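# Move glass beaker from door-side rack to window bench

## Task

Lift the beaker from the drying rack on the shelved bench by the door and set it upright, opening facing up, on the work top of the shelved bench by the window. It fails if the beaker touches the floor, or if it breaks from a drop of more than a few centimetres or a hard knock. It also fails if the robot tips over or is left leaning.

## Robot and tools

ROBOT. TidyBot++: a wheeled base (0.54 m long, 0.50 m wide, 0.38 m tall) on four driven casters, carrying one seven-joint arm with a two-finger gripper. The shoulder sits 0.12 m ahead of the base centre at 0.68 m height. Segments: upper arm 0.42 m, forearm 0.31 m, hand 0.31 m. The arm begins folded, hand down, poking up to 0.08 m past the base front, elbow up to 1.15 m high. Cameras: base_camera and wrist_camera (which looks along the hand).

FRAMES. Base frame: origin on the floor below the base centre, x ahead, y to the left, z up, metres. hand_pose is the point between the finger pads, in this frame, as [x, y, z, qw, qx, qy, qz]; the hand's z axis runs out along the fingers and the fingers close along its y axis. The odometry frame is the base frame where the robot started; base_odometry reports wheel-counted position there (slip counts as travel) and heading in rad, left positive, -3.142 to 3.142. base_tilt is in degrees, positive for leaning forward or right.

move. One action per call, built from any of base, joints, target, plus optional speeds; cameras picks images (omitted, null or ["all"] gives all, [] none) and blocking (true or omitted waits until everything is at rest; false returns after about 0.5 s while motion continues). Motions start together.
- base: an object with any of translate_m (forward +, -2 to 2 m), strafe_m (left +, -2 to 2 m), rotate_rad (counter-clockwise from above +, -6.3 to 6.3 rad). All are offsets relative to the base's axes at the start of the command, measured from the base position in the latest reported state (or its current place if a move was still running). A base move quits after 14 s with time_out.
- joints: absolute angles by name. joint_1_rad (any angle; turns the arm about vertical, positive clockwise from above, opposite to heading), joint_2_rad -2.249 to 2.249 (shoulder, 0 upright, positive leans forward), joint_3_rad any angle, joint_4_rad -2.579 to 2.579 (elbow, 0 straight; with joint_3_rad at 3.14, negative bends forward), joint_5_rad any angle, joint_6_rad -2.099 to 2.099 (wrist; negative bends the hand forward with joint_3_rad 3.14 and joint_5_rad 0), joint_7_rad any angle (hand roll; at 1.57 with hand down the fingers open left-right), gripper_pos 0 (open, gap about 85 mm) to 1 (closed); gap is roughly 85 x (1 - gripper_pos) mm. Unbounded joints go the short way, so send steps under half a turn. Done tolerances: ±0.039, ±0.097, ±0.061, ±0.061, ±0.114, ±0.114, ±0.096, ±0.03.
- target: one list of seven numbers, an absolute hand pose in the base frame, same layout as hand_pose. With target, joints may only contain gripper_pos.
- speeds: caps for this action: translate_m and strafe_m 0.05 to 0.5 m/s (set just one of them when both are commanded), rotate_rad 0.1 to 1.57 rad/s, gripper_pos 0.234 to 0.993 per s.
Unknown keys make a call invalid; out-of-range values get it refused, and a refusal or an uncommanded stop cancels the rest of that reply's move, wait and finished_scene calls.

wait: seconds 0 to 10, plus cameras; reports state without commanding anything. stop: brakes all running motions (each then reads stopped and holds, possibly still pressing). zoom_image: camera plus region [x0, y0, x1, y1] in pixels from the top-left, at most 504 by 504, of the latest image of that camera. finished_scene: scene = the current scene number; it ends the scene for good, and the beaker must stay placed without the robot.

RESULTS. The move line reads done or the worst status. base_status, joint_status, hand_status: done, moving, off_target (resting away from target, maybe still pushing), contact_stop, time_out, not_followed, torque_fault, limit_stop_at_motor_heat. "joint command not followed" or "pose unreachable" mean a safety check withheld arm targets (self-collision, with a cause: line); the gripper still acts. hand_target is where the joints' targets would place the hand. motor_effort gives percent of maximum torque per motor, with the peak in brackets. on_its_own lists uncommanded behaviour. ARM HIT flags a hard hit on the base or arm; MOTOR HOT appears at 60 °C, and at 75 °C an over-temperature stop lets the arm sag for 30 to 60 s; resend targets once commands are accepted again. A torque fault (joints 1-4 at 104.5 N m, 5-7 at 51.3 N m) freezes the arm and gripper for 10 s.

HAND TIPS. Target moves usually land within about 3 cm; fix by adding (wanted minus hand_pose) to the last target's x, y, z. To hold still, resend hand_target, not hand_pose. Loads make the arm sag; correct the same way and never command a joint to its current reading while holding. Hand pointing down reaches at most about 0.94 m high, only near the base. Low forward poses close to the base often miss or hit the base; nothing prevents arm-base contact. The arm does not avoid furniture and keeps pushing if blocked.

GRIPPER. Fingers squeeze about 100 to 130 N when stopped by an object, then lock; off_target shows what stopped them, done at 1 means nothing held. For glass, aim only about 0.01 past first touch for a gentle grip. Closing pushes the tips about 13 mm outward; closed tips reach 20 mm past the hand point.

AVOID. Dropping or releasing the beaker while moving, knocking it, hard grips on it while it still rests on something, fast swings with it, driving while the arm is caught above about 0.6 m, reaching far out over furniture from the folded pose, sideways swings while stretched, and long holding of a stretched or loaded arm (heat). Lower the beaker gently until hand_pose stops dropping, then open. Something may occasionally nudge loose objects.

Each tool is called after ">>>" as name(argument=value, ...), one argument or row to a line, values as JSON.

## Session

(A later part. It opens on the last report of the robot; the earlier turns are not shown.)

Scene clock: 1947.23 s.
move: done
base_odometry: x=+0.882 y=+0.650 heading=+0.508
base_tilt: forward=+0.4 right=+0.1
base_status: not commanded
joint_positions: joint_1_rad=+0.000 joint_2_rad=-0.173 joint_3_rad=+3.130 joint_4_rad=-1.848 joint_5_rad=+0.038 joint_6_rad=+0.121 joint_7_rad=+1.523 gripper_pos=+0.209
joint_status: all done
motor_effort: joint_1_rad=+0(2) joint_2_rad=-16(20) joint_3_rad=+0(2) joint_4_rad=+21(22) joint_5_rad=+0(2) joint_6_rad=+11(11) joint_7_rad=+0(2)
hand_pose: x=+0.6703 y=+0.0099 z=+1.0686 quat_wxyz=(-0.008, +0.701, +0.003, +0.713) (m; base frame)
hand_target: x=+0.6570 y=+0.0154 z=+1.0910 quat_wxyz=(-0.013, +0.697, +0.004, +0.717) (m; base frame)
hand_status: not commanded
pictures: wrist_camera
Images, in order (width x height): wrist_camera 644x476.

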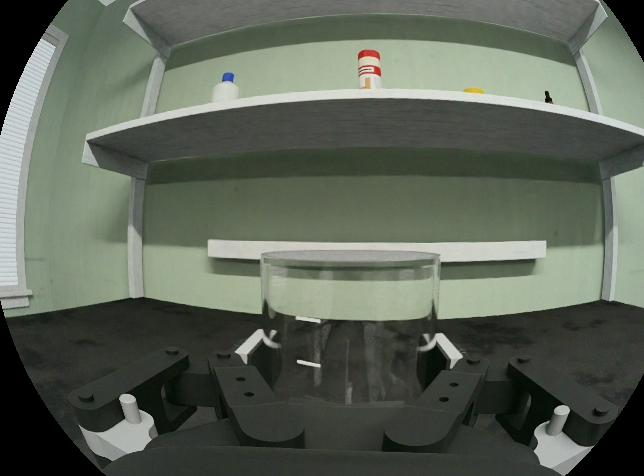

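>>> move(
  joints={"joint_1_rad": 0.0, "joint_2_rad": -0.208, "joint_3_rad": 3.12, "joint_4_rad": -1.815, "joint_5_rad": 0.04, "joint_6_rad": 0.065, "joint_7_rad": 3.09},
  cameras=["wrist_camera"],
)

>>> move(
  joints={"joint_1_rad": 0.0, "joint_2_rad": -0.208, "joint_3_rad": 3.12, "joint_4_rad": -1.815, "joint_5_rad": 0.04, "joint_6_rad": 0.065, "joint_7_rad": 4.665},
  cameras=["wrist_camera"],
)

>>> zoom_image(
  camera="wrist_camera",
  region=[200, 220, 500, 420],
)

Scene clock: 1957.47 s.
move: done
base_odometry: x=+0.882 y=+0.650 heading=+0.508
base_tilt: forward=+0.4 right=+0.1
base_status: not commanded
joint_positions: joint_1_rad=+0.000 joint_2_rad=-0.173 joint_3_rad=+3.130 joint_4_rad=-1.848 joint_5_rad=+0.038 joint_6_rad=+0.120 joint_7_rad=+3.042 gripper_pos=+0.209
joint_status: all done
motor_effort: joint_1_rad=+0(2) joint_2_rad=-16(17) joint_3_rad=-1(2) joint_4_rad=+21(22) joint_5_rad=-1(2) joint_6_rad=+11(12) joint_7_rad=-1(2)
hand_pose: x=+0.6703 y=+0.0099 z=+1.0681 quat_wxyz=(+0.485, +0.507, +0.485, +0.522) (m; base frame)
hand_target: x=+0.6570 y=+0.0154 z=+1.0910 quat_wxyz=(+0.499, +0.489, +0.497, +0.515) (m; base frame)
hand_status: not commanded
pictures: wrist_camera
Images, in order (width x height): wrist_camera 644x476.

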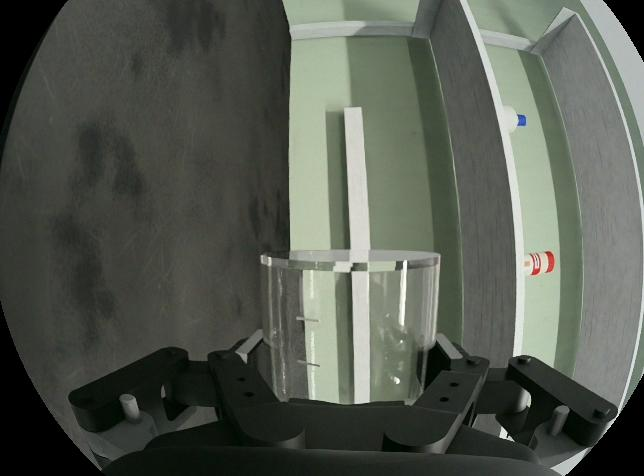

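Scene clock: 1959.60 s.
move: done
base_odometry: x=+0.882 y=+0.650 heading=+0.508
base_tilt: forward=+0.4 right=+0.1
base_status: not commanded
joint_positions: joint_1_rad=+0.000 joint_2_rad=-0.173 joint_3_rad=+3.130 joint_4_rad=-1.848 joint_5_rad=+0.038 joint_6_rad=+0.120 joint_7_rad=+4.617 gripper_pos=+0.209
joint_status: all done
motor_effort: joint_1_rad=-1(2) joint_2_rad=-16(16) joint_3_rad=-1(2) joint_4_rad=+21(22) joint_5_rad=+0(2) joint_6_rad=+10(11) joint_7_rad=-1(2)
hand_pose: x=+0.6703 y=+0.0099 z=+1.0681 quat_wxyz=(+0.712, +0.014, +0.702, +0.025) (m; base frame)
hand_target: x=+0.6570 y=+0.0154 z=+1.0910 quat_wxyz=(+0.717, -0.007, +0.697, +0.010) (m; base frame)
hand_status: not commanded
pictures: wrist_camera
Images, in order (width x height): wrist_camera 644x476.

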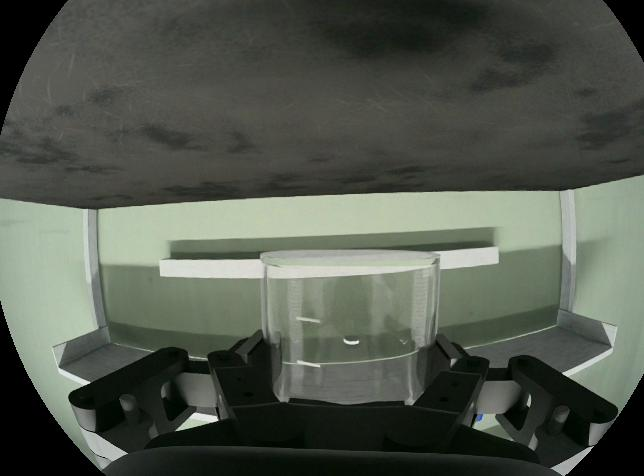

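Scaled by 1.680.

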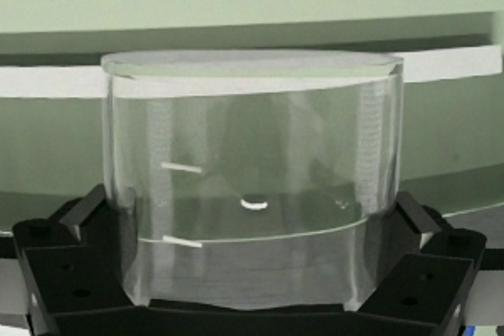

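>>> move(
  base={"translate_m": 0.012},
  speeds={"translate_m": 0.05},
  joints={"joint_1_rad": 0.0, "joint_2_rad": -0.165, "joint_3_rad": 3.12, "joint_4_rad": -1.986, "joint_5_rad": 0.04, "joint_6_rad": 0.251, "joint_7_rad": 4.712},
  cameras=["wrist_camera"],
)

>>> zoom_image(
  camera="wrist_camera",
  region=[200, 220, 500, 420],
)

Scene clock: 1977.30 s.
move: done
base_odometry: x=+0.892 y=+0.656 heading=+0.508
base_tilt: forward=+0.4 right=+0.1
base_status: done
joint_positions: joint_1_rad=+0.000 joint_2_rad=-0.172 joint_3_rad=+3.130 joint_4_rad=-1.955 joint_5_rad=+0.038 joint_6_rad=+0.194 joint_7_rad=+4.661 gripper_pos=+0.209
joint_status: all done
motor_effort: joint_1_rad=-1(2) joint_2_rad=-16(18) joint_3_rad=+0(2) joint_4_rad=+21(22) joint_5_rad=-1(2) joint_6_rad=+10(12) joint_7_rad=-1(2)
hand_pose: x=+0.6652 y=+0.0106 z=+1.0244 quat_wxyz=(+0.701, -0.003, +0.714, +0.011) (m; base frame)
hand_target: x=+0.6653 y=+0.0173 z=+1.0191 quat_wxyz=(+0.707, -0.026, +0.706, -0.004) (m; base frame)
hand_status: not commanded
pictures: wrist_camera
Images, in order (width x height): wrist_camera 644x476.

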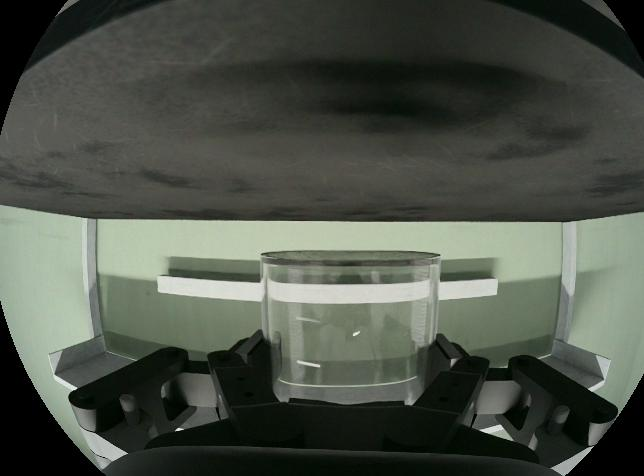

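Scaled by 1.680.

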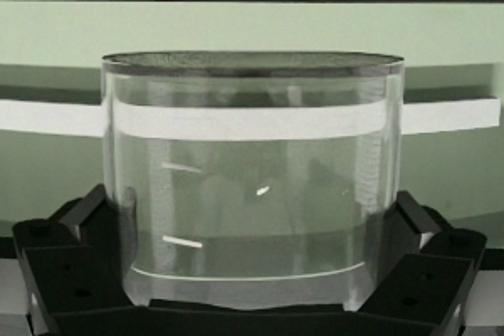

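>>> move(
  joints={"joint_1_rad": 0.0, "joint_2_rad": -0.145, "joint_3_rad": 3.12, "joint_4_rad": -2.068, "joint_5_rad": 0.04, "joint_6_rad": 0.356, "joint_7_rad": 4.712},
  cameras=["wrist_camera"],
)

>>> zoom_image(
  camera="wrist_camera",
  region=[70, 0, 570, 300],
)

Scene clock: 1988.70 s.
move: done
base_odometry: x=+0.892 y=+0.656 heading=+0.508
base_tilt: forward=+0.4 right=+0.1
base_status: not commanded
joint_positions: joint_1_rad=+0.000 joint_2_rad=-0.161 joint_3_rad=+3.130 joint_4_rad=-2.035 joint_5_rad=+0.038 joint_6_rad=+0.299 joint_7_rad=+4.663 gripper_pos=+0.209
joint_status: all done
motor_effort: joint_1_rad=-1(2) joint_2_rad=-15(17) joint_3_rad=+0(2) joint_4_rad=+20(21) joint_5_rad=-1(2) joint_6_rad=+10(11) joint_7_rad=-1(1)
hand_pose: x=+0.6624 y=+0.0117 z=+1.0019 quat_wxyz=(+0.705, -0.004, +0.709, +0.012) (m; base frame)
hand_target: x=+0.6640 y=+0.0183 z=+0.9907 quat_wxyz=(+0.708, -0.027, +0.705, -0.002) (m; base frame)
hand_status: not commanded
pictures: wrist_camera
Images, in order (width x height): wrist_camera 644x476.

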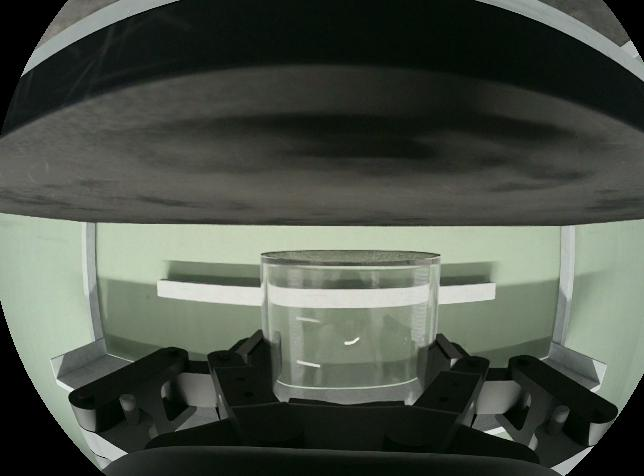

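Scaled by 1.008.

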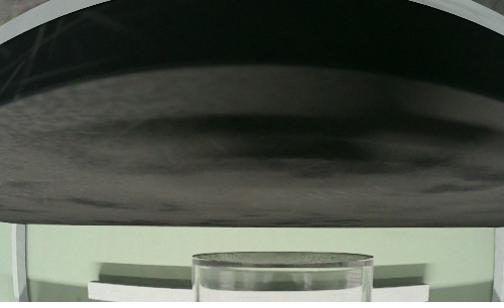

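>>> move(
  joints={"joint_1_rad": 0.0, "joint_2_rad": -0.114, "joint_3_rad": 3.12, "joint_4_rad": -2.105, "joint_5_rad": 0.04, "joint_6_rad": 0.415, "joint_7_rad": 4.712},
  cameras=["wrist_camera"],
)

>>> zoom_image(
  camera="wrist_camera",
  region=[200, 200, 500, 420],
)

Scene clock: 1994.77 s.
move: done
base_odometry: x=+0.892 y=+0.656 heading=+0.508
base_tilt: forward=+0.4 right=+0.1
base_status: not commanded
joint_positions: joint_1_rad=+0.000 joint_2_rad=-0.129 joint_3_rad=+3.130 joint_4_rad=-2.072 joint_5_rad=+0.038 joint_6_rad=+0.364 joint_7_rad=+4.663 gripper_pos=+0.209
joint_status: all done
motor_effort: joint_1_rad=+0(2) joint_2_rad=-16(18) joint_3_rad=-1(2) joint_4_rad=+20(21) joint_5_rad=+0(2) joint_6_rad=+11(12) joint_7_rad=+0(1)
hand_pose: x=+0.6687 y=+0.0124 z=+0.9824 quat_wxyz=(+0.704, -0.005, +0.710, +0.013) (m; base frame)
hand_target: x=+0.6689 y=+0.0189 z=+0.9698 quat_wxyz=(+0.705, -0.027, +0.709, +0.000) (m; base frame)
hand_status: not commanded
pictures: wrist_camera
Images, in order (width x height): wrist_camera 644x476.

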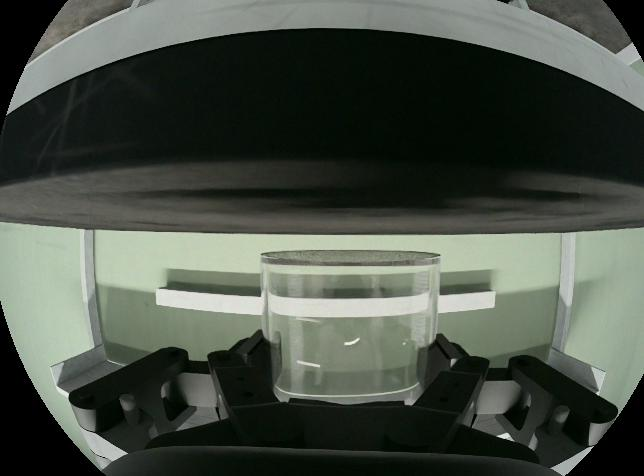

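Scaled by 1.680.

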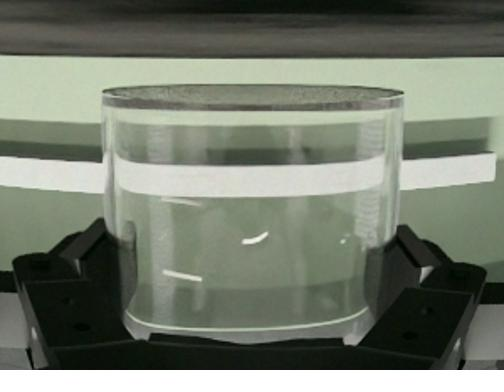

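>>> move(
  joints={"joint_1_rad": 0.0, "joint_2_rad": -0.104, "joint_3_rad": 3.12, "joint_4_rad": -2.126, "joint_5_rad": 0.04, "joint_6_rad": 0.442, "joint_7_rad": 4.712},
  cameras=["wrist_camera"],
)

>>> zoom_image(
  camera="wrist_camera",
  region=[200, 200, 500, 420],
)

Scene clock: 2002.77 s.
move: done
base_odometry: x=+0.892 y=+0.656 heading=+0.508
base_tilt: forward=+0.4 right=+0.1
base_status: not commanded
joint_positions: joint_1_rad=+0.000 joint_2_rad=-0.123 joint_3_rad=+3.130 joint_4_rad=-2.093 joint_5_rad=+0.038 joint_6_rad=+0.391 joint_7_rad=+4.663 gripper_pos=+0.209
joint_status: all done
motor_effort: joint_1_rad=+0(1) joint_2_rad=-16(17) joint_3_rad=-1(1) joint_4_rad=+20(21) joint_5_rad=-1(1) joint_6_rad=+10(11) joint_7_rad=-1(1)
hand_pose: x=+0.6681 y=+0.0127 z=+0.9748 quat_wxyz=(+0.704, -0.005, +0.710, +0.014) (m; base frame)
hand_target: x=+0.6689 y=+0.0191 z=+0.9602 quat_wxyz=(+0.704, -0.027, +0.710, +0.000) (m; base frame)
hand_status: not commanded
pictures: wrist_camera
Images, in order (width x height): wrist_camera 644x476.

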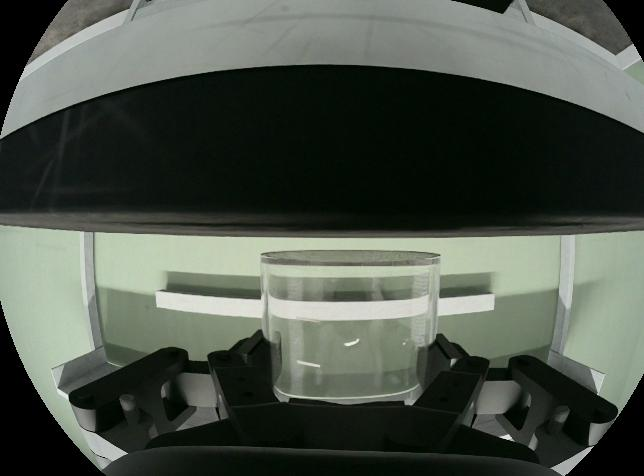

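Scaled by 1.680.

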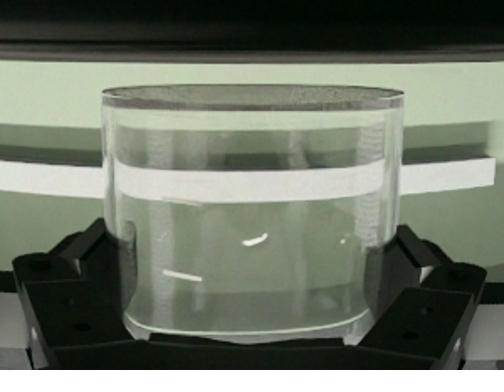

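>>> move(
  joints={"joint_1_rad": 0.0, "joint_2_rad": -0.099, "joint_3_rad": 3.12, "joint_4_rad": -2.138, "joint_5_rad": 0.04, "joint_6_rad": 0.457, "joint_7_rad": 4.712},
  cameras=["wrist_camera"],
)

>>> zoom_image(
  camera="wrist_camera",
  region=[200, 200, 500, 420],
)

Scene clock: 2009.03 s.
move: done
base_odometry: x=+0.892 y=+0.656 heading=+0.508
base_tilt: forward=+0.4 right=+0.1
base_status: not commanded
joint_positions: joint_1_rad=+0.000 joint_2_rad=-0.119 joint_3_rad=+3.130 joint_4_rad=-2.104 joint_5_rad=+0.038 joint_6_rad=+0.406 joint_7_rad=+4.663 gripper_pos=+0.209
joint_status: all done
motor_effort: joint_1_rad=+1(1) joint_2_rad=-17(17) joint_3_rad=-1(1) joint_4_rad=+20(20) joint_5_rad=+1(1) joint_6_rad=+11(11) joint_7_rad=-1(1)
hand_pose: x=+0.6677 y=+0.0128 z=+0.9707 quat_wxyz=(+0.704, -0.005, +0.710, +0.014) (m; base frame)
hand_target: x=+0.6686 y=+0.0193 z=+0.9550 quat_wxyz=(+0.703, -0.027, +0.711, +0.001) (m; base frame)
hand_status: not commanded
pictures: wrist_camera
Images, in order (width x height): wrist_camera 644x476.

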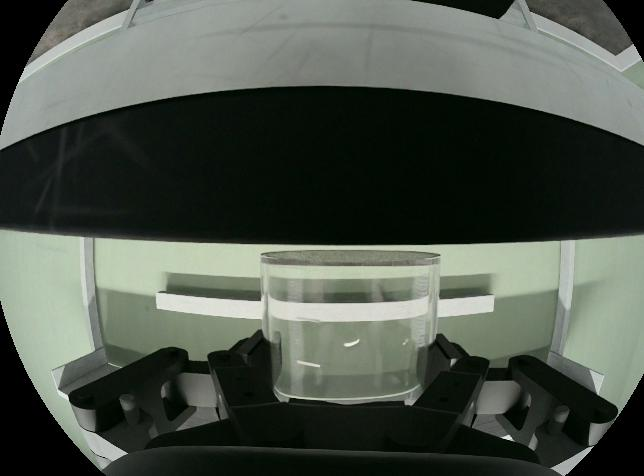

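Scaled by 1.680.

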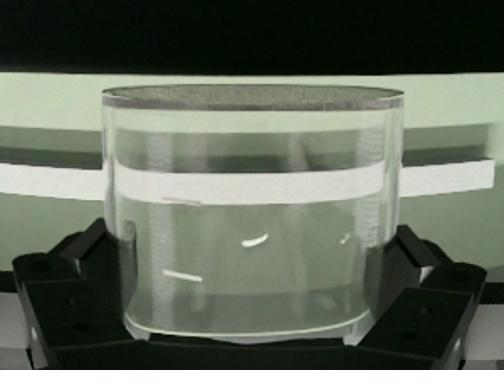

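>>> move(
  cameras=["wrist_camera", "base_camera"],
)

Scene clock: 2021.77 s.
base_odometry: x=+0.892 y=+0.656 heading=+0.508
base_tilt: forward=+0.4 right=+0.1
base_status: not commanded
joint_positions: joint_1_rad=+0.000 joint_2_rad=-0.119 joint_3_rad=+3.130 joint_4_rad=-2.104 joint_5_rad=+0.038 joint_6_rad=+0.406 joint_7_rad=+4.663 gripper_pos=+0.209
joint_status: all done
motor_effort: joint_1_rad=+0(1) joint_2_rad=-16(17) joint_3_rad=-1(1) joint_4_rad=+20(20) joint_5_rad=+0(1) joint_6_rad=+10(11) joint_7_rad=-1(1)
hand_pose: x=+0.6677 y=+0.0128 z=+0.9707 quat_wxyz=(+0.704, -0.005, +0.710, +0.014) (m; base frame)
hand_target: x=+0.6686 y=+0.0193 z=+0.9550 quat_wxyz=(+0.703, -0.027, +0.711, +0.001) (m; base frame)
hand_status: not commanded
pictures: base_camera, wrist_camera
Images, in order (width x height): base_camera 644x364, wrist_camera 644x476.

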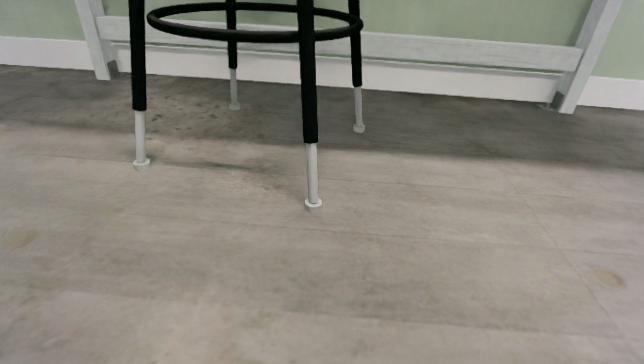

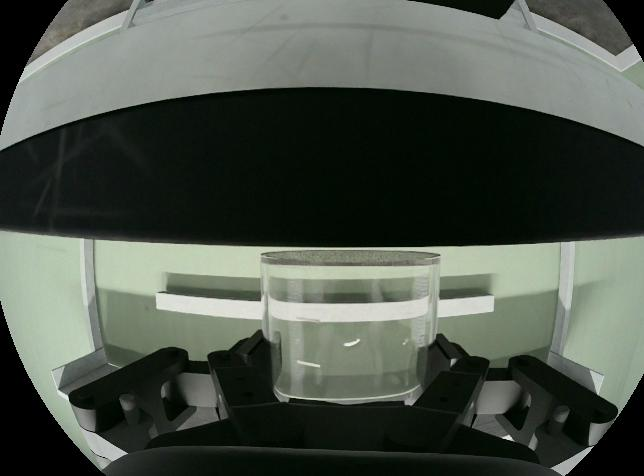

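>>> move(
  joints={"joint_1_rad": 0.0, "joint_2_rad": -0.096, "joint_3_rad": 3.12, "joint_4_rad": -2.146, "joint_5_rad": 0.04, "joint_6_rad": 0.468, "joint_7_rad": 4.712},
  cameras=["wrist_camera"],
)

Scene clock: 2028.17 s.
move: done
base_odometry: x=+0.892 y=+0.656 heading=+0.508
base_tilt: forward=+0.3 right=+0.1
base_status: not commanded
joint_positions: joint_1_rad=+0.000 joint_2_rad=-0.117 joint_3_rad=+3.130 joint_4_rad=-2.111 joint_5_rad=+0.038 joint_6_rad=+0.416 joint_7_rad=+4.663 gripper_pos=+0.209
joint_status: all done
motor_effort: joint_1_rad=-1(1) joint_2_rad=-16(17) joint_3_rad=-1(1) joint_4_rad=+20(20) joint_5_rad=+0(1) joint_6_rad=+11(11) joint_7_rad=+0(2)
hand_pose: x=+0.6674 y=+0.0129 z=+0.9683 quat_wxyz=(+0.704, -0.005, +0.710, +0.014) (m; base frame)
hand_target: x=+0.6683 y=+0.0194 z=+0.9520 quat_wxyz=(+0.703, -0.027, +0.711, +0.001) (m; base frame)
hand_status: not commanded
pictures: wrist_camera
Images, in order (width x height): wrist_camera 644x476.

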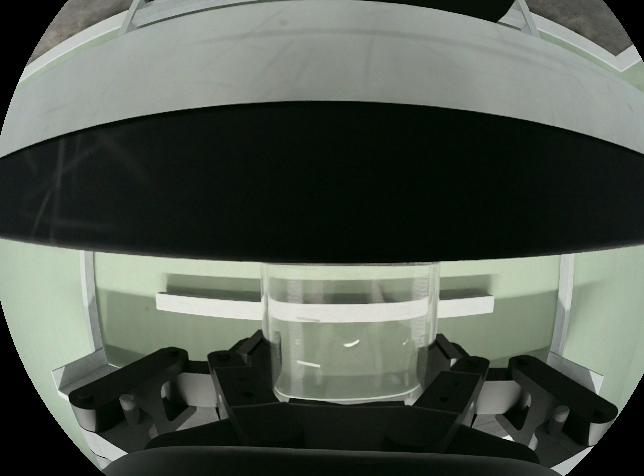

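>>> move(
  joints={"joint_1_rad": 0.0, "joint_2_rad": -0.095, "joint_3_rad": 3.12, "joint_4_rad": -2.151, "joint_5_rad": 0.04, "joint_6_rad": 0.474, "joint_7_rad": 4.712},
  cameras=["wrist_camera"],
)

Scene clock: 2031.10 s.
move: done
base_odometry: x=+0.892 y=+0.656 heading=+0.508
base_tilt: forward=+0.4 right=+0.1
base_status: not commanded
joint_positions: joint_1_rad=+0.000 joint_2_rad=-0.117 joint_3_rad=+3.130 joint_4_rad=-2.115 joint_5_rad=+0.038 joint_6_rad=+0.421 joint_7_rad=+4.663 gripper_pos=+0.209
joint_status: all done
motor_effort: joint_1_rad=+0(1) joint_2_rad=-16(17) joint_3_rad=+0(2) joint_4_rad=+19(20) joint_5_rad=+0(1) joint_6_rad=+10(11) joint_7_rad=-1(1)
hand_pose: x=+0.6670 y=+0.0130 z=+0.9670 quat_wxyz=(+0.704, -0.005, +0.710, +0.014) (m; base frame)
hand_target: x=+0.6678 y=+0.0194 z=+0.9504 quat_wxyz=(+0.703, -0.027, +0.711, +0.001) (m; base frame)
hand_status: not commanded
pictures: wrist_camera
Images, in order (width x height): wrist_camera 644x476.

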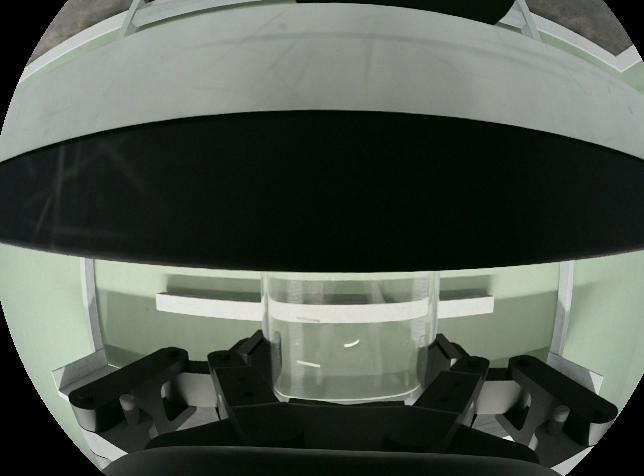

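>>> move(
  joints={"joint_1_rad": 0.0, "joint_2_rad": -0.093, "joint_3_rad": 3.12, "joint_4_rad": -2.156, "joint_5_rad": 0.04, "joint_6_rad": 0.481, "joint_7_rad": 4.712},
  cameras=["wrist_camera"],
)

>>> zoom_image(
  camera="wrist_camera",
  region=[200, 220, 500, 420],
)

Scene clock: 2035.97 s.
move: done
base_odometry: x=+0.892 y=+0.656 heading=+0.508
base_tilt: forward=+0.4 right=+0.1
base_status: not commanded
joint_positions: joint_1_rad=+0.000 joint_2_rad=-0.116 joint_3_rad=+3.130 joint_4_rad=-2.119 joint_5_rad=+0.038 joint_6_rad=+0.429 joint_7_rad=+4.663 gripper_pos=+0.209
joint_status: all done
motor_effort: joint_1_rad=+0(1) joint_2_rad=-16(16) joint_3_rad=+0(2) joint_4_rad=+19(20) joint_5_rad=-1(1) joint_6_rad=+10(11) joint_7_rad=-1(1)
hand_pose: x=+0.6667 y=+0.0131 z=+0.9669 quat_wxyz=(+0.706, -0.005, +0.708, +0.014) (m; base frame)
hand_target: x=+0.6676 y=+0.0195 z=+0.9485 quat_wxyz=(+0.703, -0.027, +0.711, +0.001) (m; base frame)
hand_status: not commanded
pictures: wrist_camera
Images, in order (width x height): wrist_camera 644x476.

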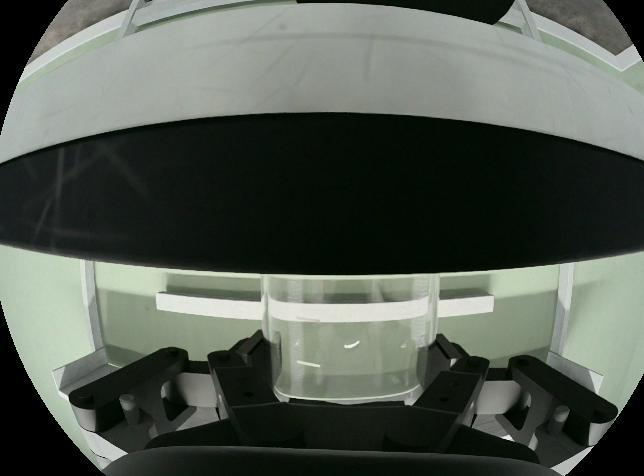

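Scaled by 1.680.

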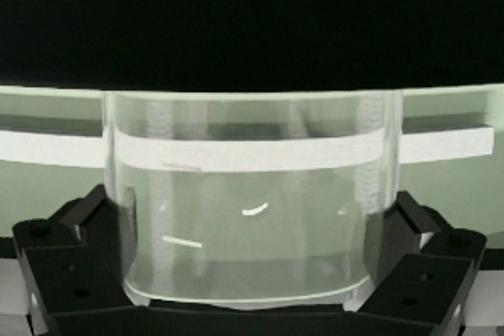

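>>> move(
  joints={"joint_1_rad": 0.0, "joint_2_rad": -0.092, "joint_3_rad": 3.12, "joint_4_rad": -2.160, "joint_5_rad": 0.04, "joint_6_rad": 0.481, "joint_7_rad": 4.712},
  cameras=["wrist_camera"],
)

>>> zoom_image(
  camera="wrist_camera",
  region=[200, 220, 500, 420],
)

Scene clock: 2042.07 s.
move: done
base_odometry: x=+0.892 y=+0.656 heading=+0.508
base_tilt: forward=+0.4 right=+0.1
base_status: not commanded
joint_positions: joint_1_rad=+0.000 joint_2_rad=-0.116 joint_3_rad=+3.130 joint_4_rad=-2.120 joint_5_rad=+0.038 joint_6_rad=+0.431 joint_7_rad=+4.663 gripper_pos=+0.209
joint_status: all done
motor_effort: joint_1_rad=+0(1) joint_2_rad=-16(16) joint_3_rad=-1(1) joint_4_rad=+19(19) joint_5_rad=-1(1) joint_6_rad=+10(11) joint_7_rad=-1(2)
hand_pose: x=+0.6666 y=+0.0131 z=+0.9667 quat_wxyz=(+0.706, -0.005, +0.708, +0.014) (m; base frame)
hand_target: x=+0.6673 y=+0.0194 z=+0.9456 quat_wxyz=(+0.701, -0.027, +0.712, +0.001) (m; base frame)
hand_status: not commanded
pictures: wrist_camera
Images, in order (width x height): wrist_camera 644x476.

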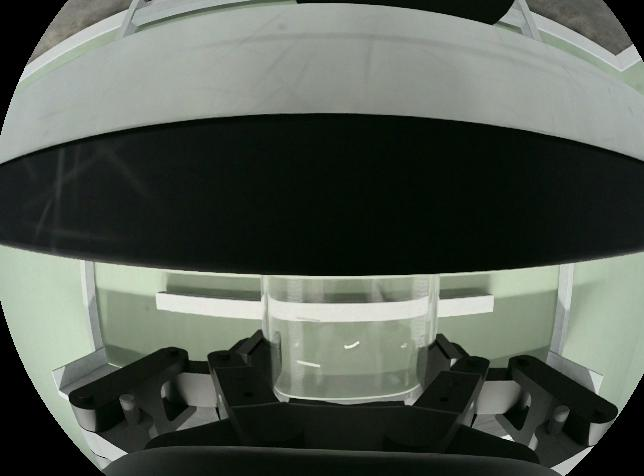

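Scaled by 1.680.

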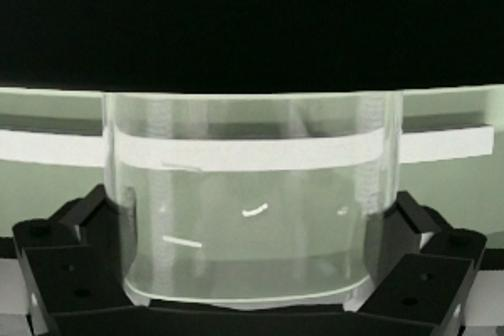

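>>> move(
  joints={"joint_1_rad": 0.0, "joint_2_rad": -0.090, "joint_3_rad": 3.12, "joint_4_rad": -2.165, "joint_5_rad": 0.04, "joint_6_rad": 0.483, "joint_7_rad": 4.712},
  cameras=["wrist_camera"],
)

>>> zoom_image(
  camera="wrist_camera",
  region=[200, 220, 500, 420],
)

Scene clock: 2046.70 s.
move: done
base_odometry: x=+0.892 y=+0.656 heading=+0.508
base_tilt: forward=+0.4 right=+0.1
base_status: not commanded
joint_positions: joint_1_rad=+0.000 joint_2_rad=-0.116 joint_3_rad=+3.130 joint_4_rad=-2.123 joint_5_rad=+0.038 joint_6_rad=+0.436 joint_7_rad=+4.663 gripper_pos=+0.209
joint_status: all done
motor_effort: joint_1_rad=-1(2) joint_2_rad=-15(16) joint_3_rad=-1(1) joint_4_rad=+19(19) joint_5_rad=-1(1) joint_6_rad=+9(10) joint_7_rad=-1(2)
hand_pose: x=+0.6663 y=+0.0131 z=+0.9666 quat_wxyz=(+0.707, -0.005, +0.707, +0.014) (m; base frame)
hand_target: x=+0.6670 y=+0.0194 z=+0.9423 quat_wxyz=(+0.699, -0.027, +0.714, +0.001) (m; base frame)
hand_status: not commanded
pictures: wrist_camera
Images, in order (width x height): wrist_camera 644x476.

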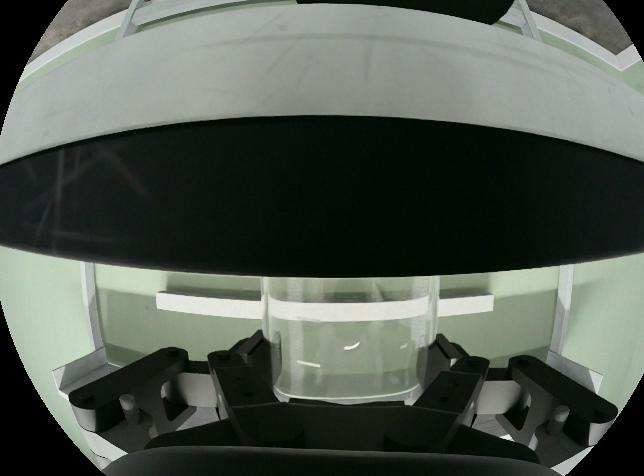

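Scaled by 1.680.

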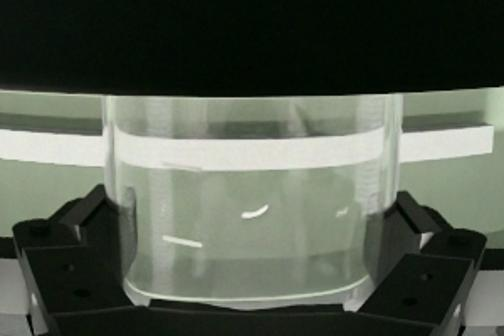

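>>> move(
  joints={"joint_1_rad": 0.0, "joint_2_rad": -0.088, "joint_3_rad": 3.12, "joint_4_rad": -2.171, "joint_5_rad": 0.04, "joint_6_rad": 0.486, "joint_7_rad": 4.712},
  cameras=["wrist_camera"],
)

>>> zoom_image(
  camera="wrist_camera",
  region=[200, 220, 500, 420],
)

Scene clock: 2053.67 s.
move: done
base_odometry: x=+0.892 y=+0.656 heading=+0.508
base_tilt: forward=+0.4 right=+0.2
base_status: not commanded
joint_positions: joint_1_rad=+0.000 joint_2_rad=-0.116 joint_3_rad=+3.130 joint_4_rad=-2.126 joint_5_rad=+0.038 joint_6_rad=+0.442 joint_7_rad=+4.663 gripper_pos=+0.209
joint_status: all done
motor_effort: joint_1_rad=+0(2) joint_2_rad=-15(15) joint_3_rad=-1(1) joint_4_rad=+18(18) joint_5_rad=-1(1) joint_6_rad=+9(9) joint_7_rad=-1(2)
hand_pose: x=+0.6659 y=+0.0132 z=+0.9664 quat_wxyz=(+0.708, -0.005, +0.706, +0.015) (m; base frame)
hand_target: x=+0.6666 y=+0.0195 z=+0.9386 quat_wxyz=(+0.698, -0.027, +0.716, +0.001) (m; base frame)
hand_status: not commanded
pictures: wrist_camera
Images, in order (width x height): wrist_camera 644x476.

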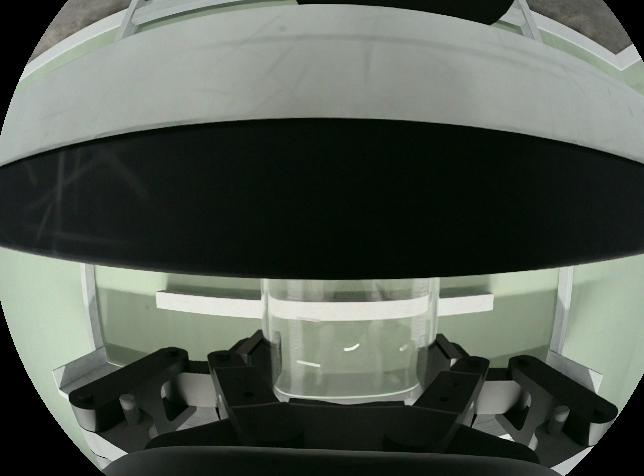

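Scaled by 1.680.

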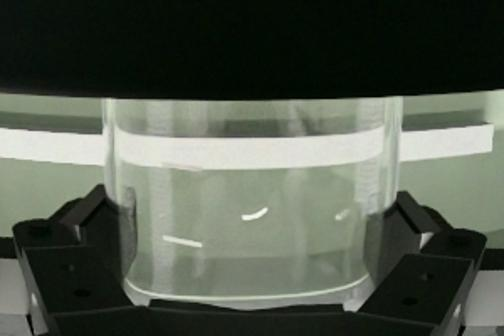

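>>> move(
  joints={"joint_1_rad": 0.0, "joint_2_rad": -0.091, "joint_3_rad": 3.12, "joint_4_rad": -2.159, "joint_5_rad": 0.04, "joint_6_rad": 0.486, "joint_7_rad": 4.712},
  cameras=["wrist_camera"],
)

>>> zoom_image(
  camera="wrist_camera",
  region=[200, 220, 500, 420],
)

Scene clock: 2072.97 s.
move: done
base_odometry: x=+0.892 y=+0.656 heading=+0.508
base_tilt: forward=+0.4 right=+0.1
base_status: not commanded
joint_positions: joint_1_rad=+0.000 joint_2_rad=-0.116 joint_3_rad=+3.130 joint_4_rad=-2.126 joint_5_rad=+0.038 joint_6_rad=+0.442 joint_7_rad=+4.663 gripper_pos=+0.209
joint_status: all done
motor_effort: joint_1_rad=+0(2) joint_2_rad=-15(15) joint_3_rad=-1(1) joint_4_rad=+18(18) joint_5_rad=-1(1) joint_6_rad=+9(10) joint_7_rad=-1(1)
hand_pose: x=+0.6659 y=+0.0132 z=+0.9664 quat_wxyz=(+0.708, -0.005, +0.706, +0.015) (m; base frame)
hand_target: x=+0.6677 y=+0.0195 z=+0.9472 quat_wxyz=(+0.703, -0.027, +0.711, +0.001) (m; base frame)
hand_status: not commanded
pictures: wrist_camera
Images, in order (width x height): wrist_camera 644x476.

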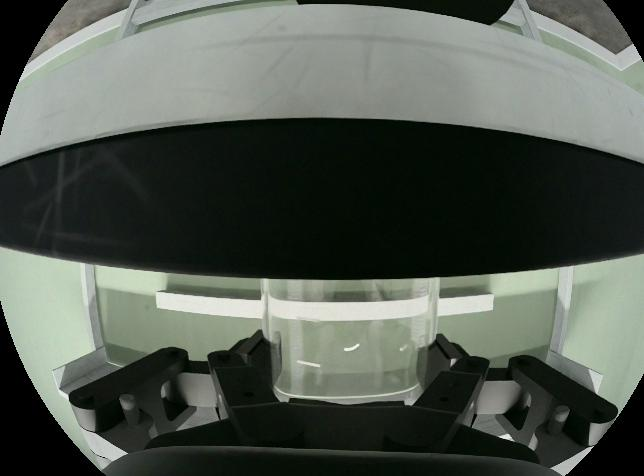

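Scaled by 1.680.

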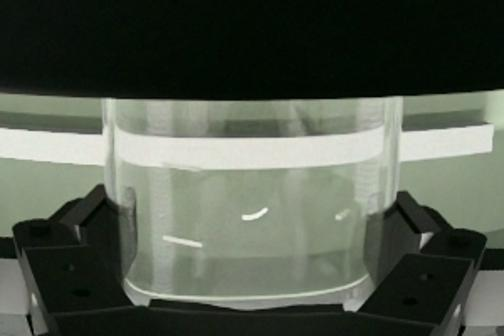

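>>> move(
  joints={"gripper_pos": 0.0},
  speeds={"gripper_pos": 0.234},
  cameras=["wrist_camera"],
)

>>> zoom_image(
  camera="wrist_camera",
  region=[200, 220, 500, 420],
)

Scene clock: 2077.20 s.
move: done
base_odometry: x=+0.892 y=+0.656 heading=+0.508
base_tilt: forward=+0.4 right=+0.1
base_status: not commanded
joint_positions: joint_1_rad=+0.000 joint_2_rad=-0.115 joint_3_rad=+3.130 joint_4_rad=-2.126 joint_5_rad=+0.038 joint_6_rad=+0.442 joint_7_rad=+4.663 gripper_pos=+0.000
joint_status: all done
motor_effort: joint_1_rad=-1(1) joint_2_rad=-15(16) joint_3_rad=-1(2) joint_4_rad=+18(19) joint_5_rad=+0(1) joint_6_rad=+9(10) joint_7_rad=-2(2)
hand_pose: x=+0.6661 y=+0.0132 z=+0.9660 quat_wxyz=(+0.707, -0.005, +0.707, +0.015) (m; base frame)
hand_target: x=+0.6677 y=+0.0195 z=+0.9472 quat_wxyz=(+0.703, -0.027, +0.711, +0.001) (m; base frame)
hand_status: not commanded
pictures: wrist_camera
Images, in order (width x height): wrist_camera 644x476.

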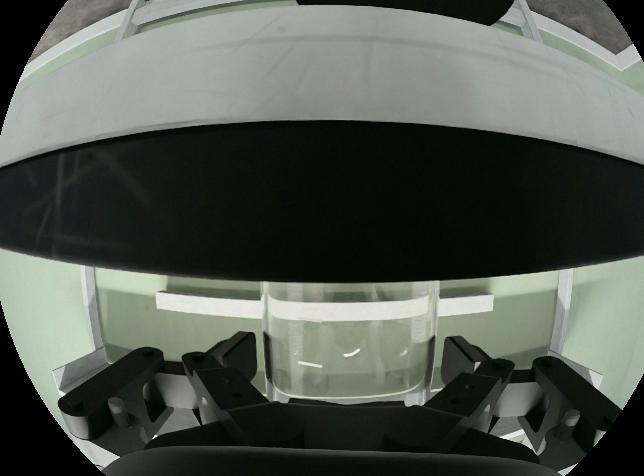

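Scaled by 1.680.

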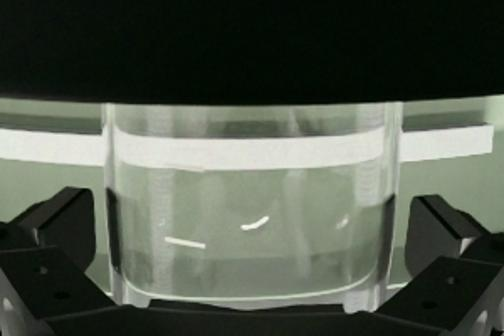

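>>> move(
  base={"translate_m": -0.3},
  speeds={"translate_m": 0.2},
  cameras=["wrist_camera"],
)

>>> zoom_image(
  camera="wrist_camera",
  region=[240, 180, 420, 320],
)

Scene clock: 2109.87 s.
move: done
base_odometry: x=+0.630 y=+0.510 heading=+0.508
base_tilt: forward=+0.4 right=+0.1
base_status: done
joint_positions: joint_1_rad=+0.001 joint_2_rad=-0.105 joint_3_rad=+3.130 joint_4_rad=-2.126 joint_5_rad=+0.038 joint_6_rad=+0.443 joint_7_rad=+4.663 gripper_pos=+0.000
joint_status: not commanded
motor_effort: joint_1_rad=-1(3) joint_2_rad=-15(18) joint_3_rad=-1(3) joint_4_rad=+19(19) joint_5_rad=-1(1) joint_6_rad=+9(11) joint_7_rad=-1(1)
hand_pose: x=+0.6690 y=+0.0131 z=+0.9606 quat_wxyz=(+0.704, -0.005, +0.710, +0.015) (m; base frame)
hand_target: x=+0.6677 y=+0.0195 z=+0.9472 quat_wxyz=(+0.703, -0.027, +0.711, +0.001) (m; base frame)
hand_status: not commanded
pictures: wrist_camera
Images, in order (width x height): wrist_camera 644x476.

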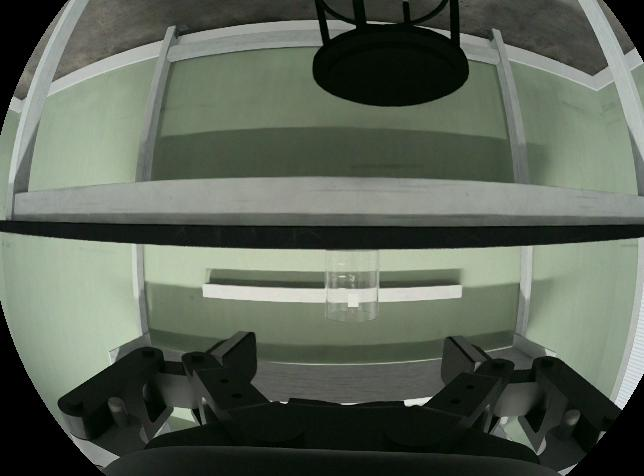

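Scaled by 2.800.

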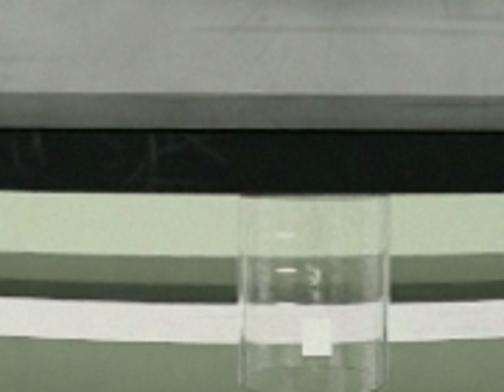

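>>> zoom_image(
  camera="wrist_camera",
  region=[310, 240, 394, 330],
)

Scaled by 5.600.

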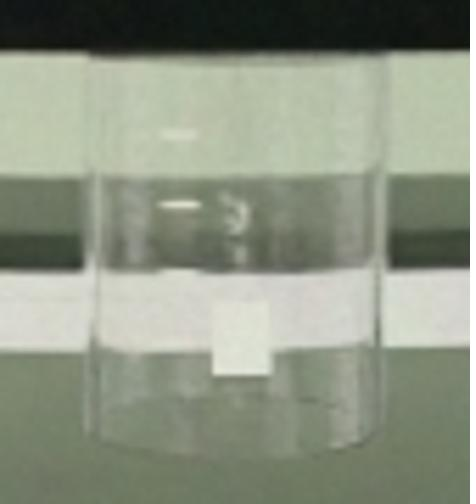

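>>> move(
  joints={"joint_1_rad": 0.0, "joint_2_rad": -0.091, "joint_3_rad": 3.12, "joint_4_rad": -0.95, "joint_5_rad": 0.04, "joint_6_rad": -1.25, "joint_7_rad": 4.712},
  cameras=["wrist_camera"],
)

Scene clock: 2140.43 s.
move: done
base_odometry: x=+0.630 y=+0.510 heading=+0.508
base_tilt: forward=+0.4 right=+0.1
base_status: not commanded
joint_positions: joint_1_rad=+0.001 joint_2_rad=-0.105 joint_3_rad=+3.130 joint_4_rad=-0.981 joint_5_rad=+0.038 joint_6_rad=-1.190 joint_7_rad=+4.663 gripper_pos=+0.000
joint_status: all done
motor_effort: joint_1_rad=-1(2) joint_2_rad=-14(18) joint_3_rad=-1(2) joint_4_rad=+16(21) joint_5_rad=+1(2) joint_6_rad=+8(11) joint_7_rad=-1(2)
hand_pose: x=+0.5903 y=-0.0038 z=+1.1538 quat_wxyz=(+0.513, +0.019, +0.858, -0.004) (m; base frame)
hand_target: x=+0.5858 y=+0.0005 z=+1.1468 quat_wxyz=(+0.494, -0.006, +0.869, -0.015) (m; base frame)
hand_status: not commanded
pictures: wrist_camera
Images, in order (width x height): wrist_camera 644x476.

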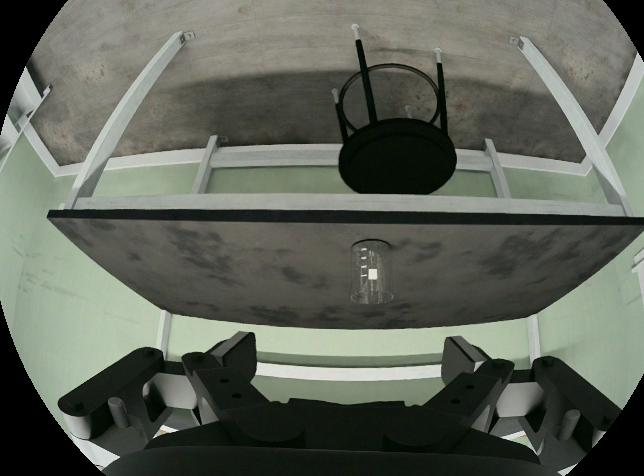

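>>> zoom_image(
  camera="wrist_camera",
  region=[336, 225, 408, 315],
)

Scaled by 5.600.

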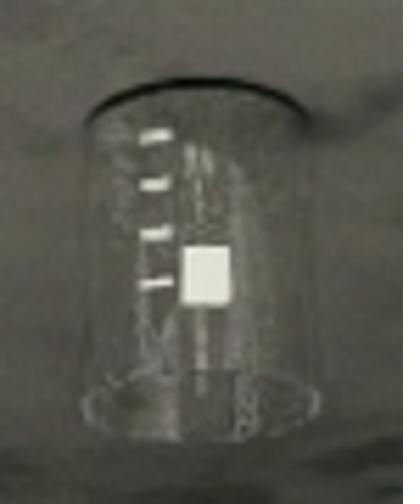

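>>> zoom_image(
  camera="wrist_camera",
  region=[346, 284, 398, 310],
)

>>> zoom_image(
  camera="wrist_camera",
  region=[346, 234, 398, 274],
)

Scaled by 9.692.

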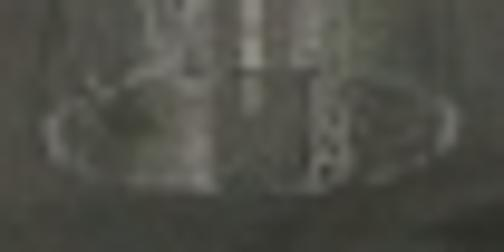

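Scaled by 9.692.

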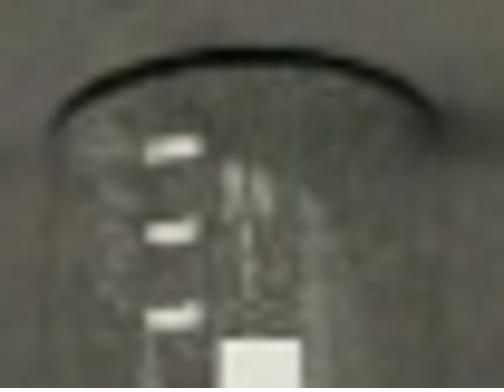

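>>> move(
  base={"translate_m": 0.2},
  speeds={"translate_m": 0.3},
  cameras=["wrist_camera"],
)

>>> zoom_image(
  camera="wrist_camera",
  region=[300, 200, 460, 320],
)

Scene clock: 2186.07 s.
move: done
base_odometry: x=+0.805 y=+0.607 heading=+0.509
base_tilt: forward=+0.4 right=+0.1
base_status: done
joint_positions: joint_1_rad=+0.000 joint_2_rad=-0.094 joint_3_rad=+3.129 joint_4_rad=-0.978 joint_5_rad=+0.038 joint_6_rad=-1.194 joint_7_rad=+4.663 gripper_pos=+0.000
joint_status: not commanded
motor_effort: joint_1_rad=+0(4) joint_2_rad=-13(19) joint_3_rad=+0(5) joint_4_rad=+16(17) joint_5_rad=+0(2) joint_6_rad=+8(9) joint_7_rad=-1(1)
hand_pose: x=+0.5945 y=-0.0035 z=+1.1489 quat_wxyz=(+0.507, +0.019, +0.862, -0.004) (m; base frame)
hand_target: x=+0.5858 y=+0.0005 z=+1.1468 quat_wxyz=(+0.494, -0.006, +0.869, -0.015) (m; base frame)
hand_status: not commanded
pictures: wrist_camera
Images, in order (width x height): wrist_camera 644x476.

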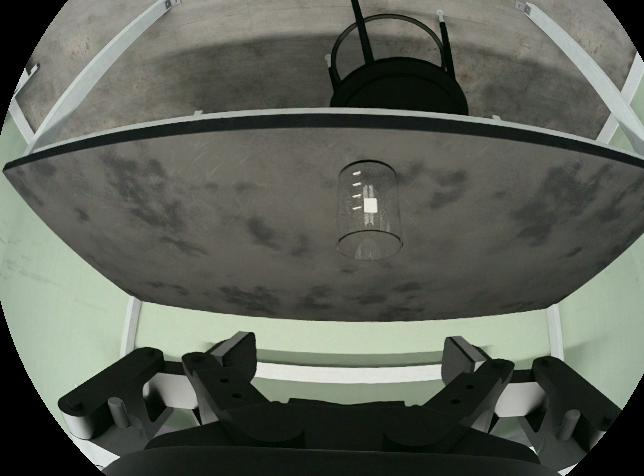

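Scaled by 3.150.

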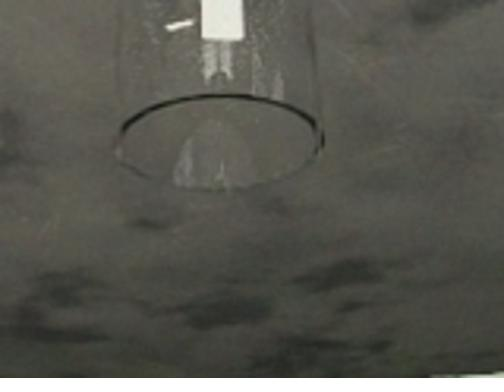

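>>> zoom_image(
  camera="wrist_camera",
  region=[324, 150, 416, 270],
)

>>> zoom_image(
  camera="wrist_camera",
  region=[330, 222, 410, 268],
)

>>> zoom_image(
  camera="wrist_camera",
  region=[330, 152, 410, 198],
)

Scaled by 4.200.

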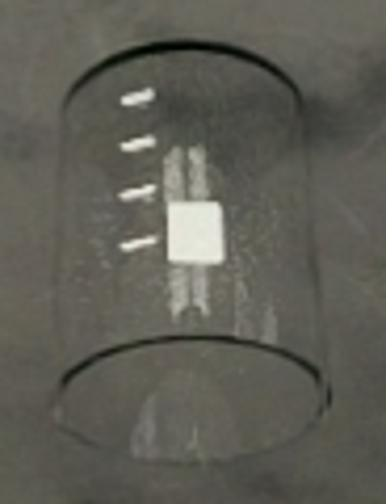

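Scaled by 6.300.

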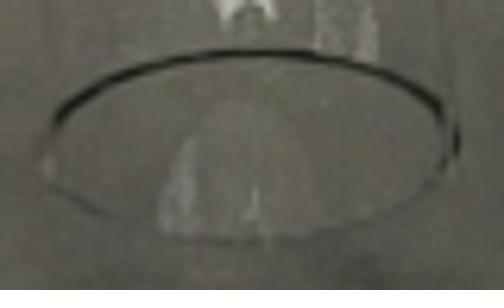

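Scaled by 6.300.

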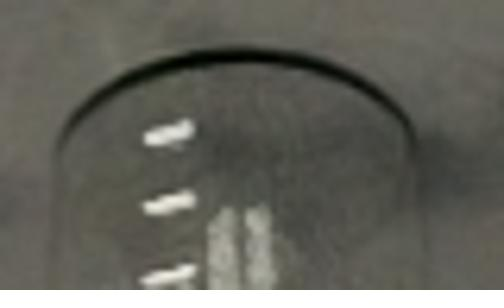

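>>> finished_scene(
  scene=2,
)

The scene is finished: the task was done.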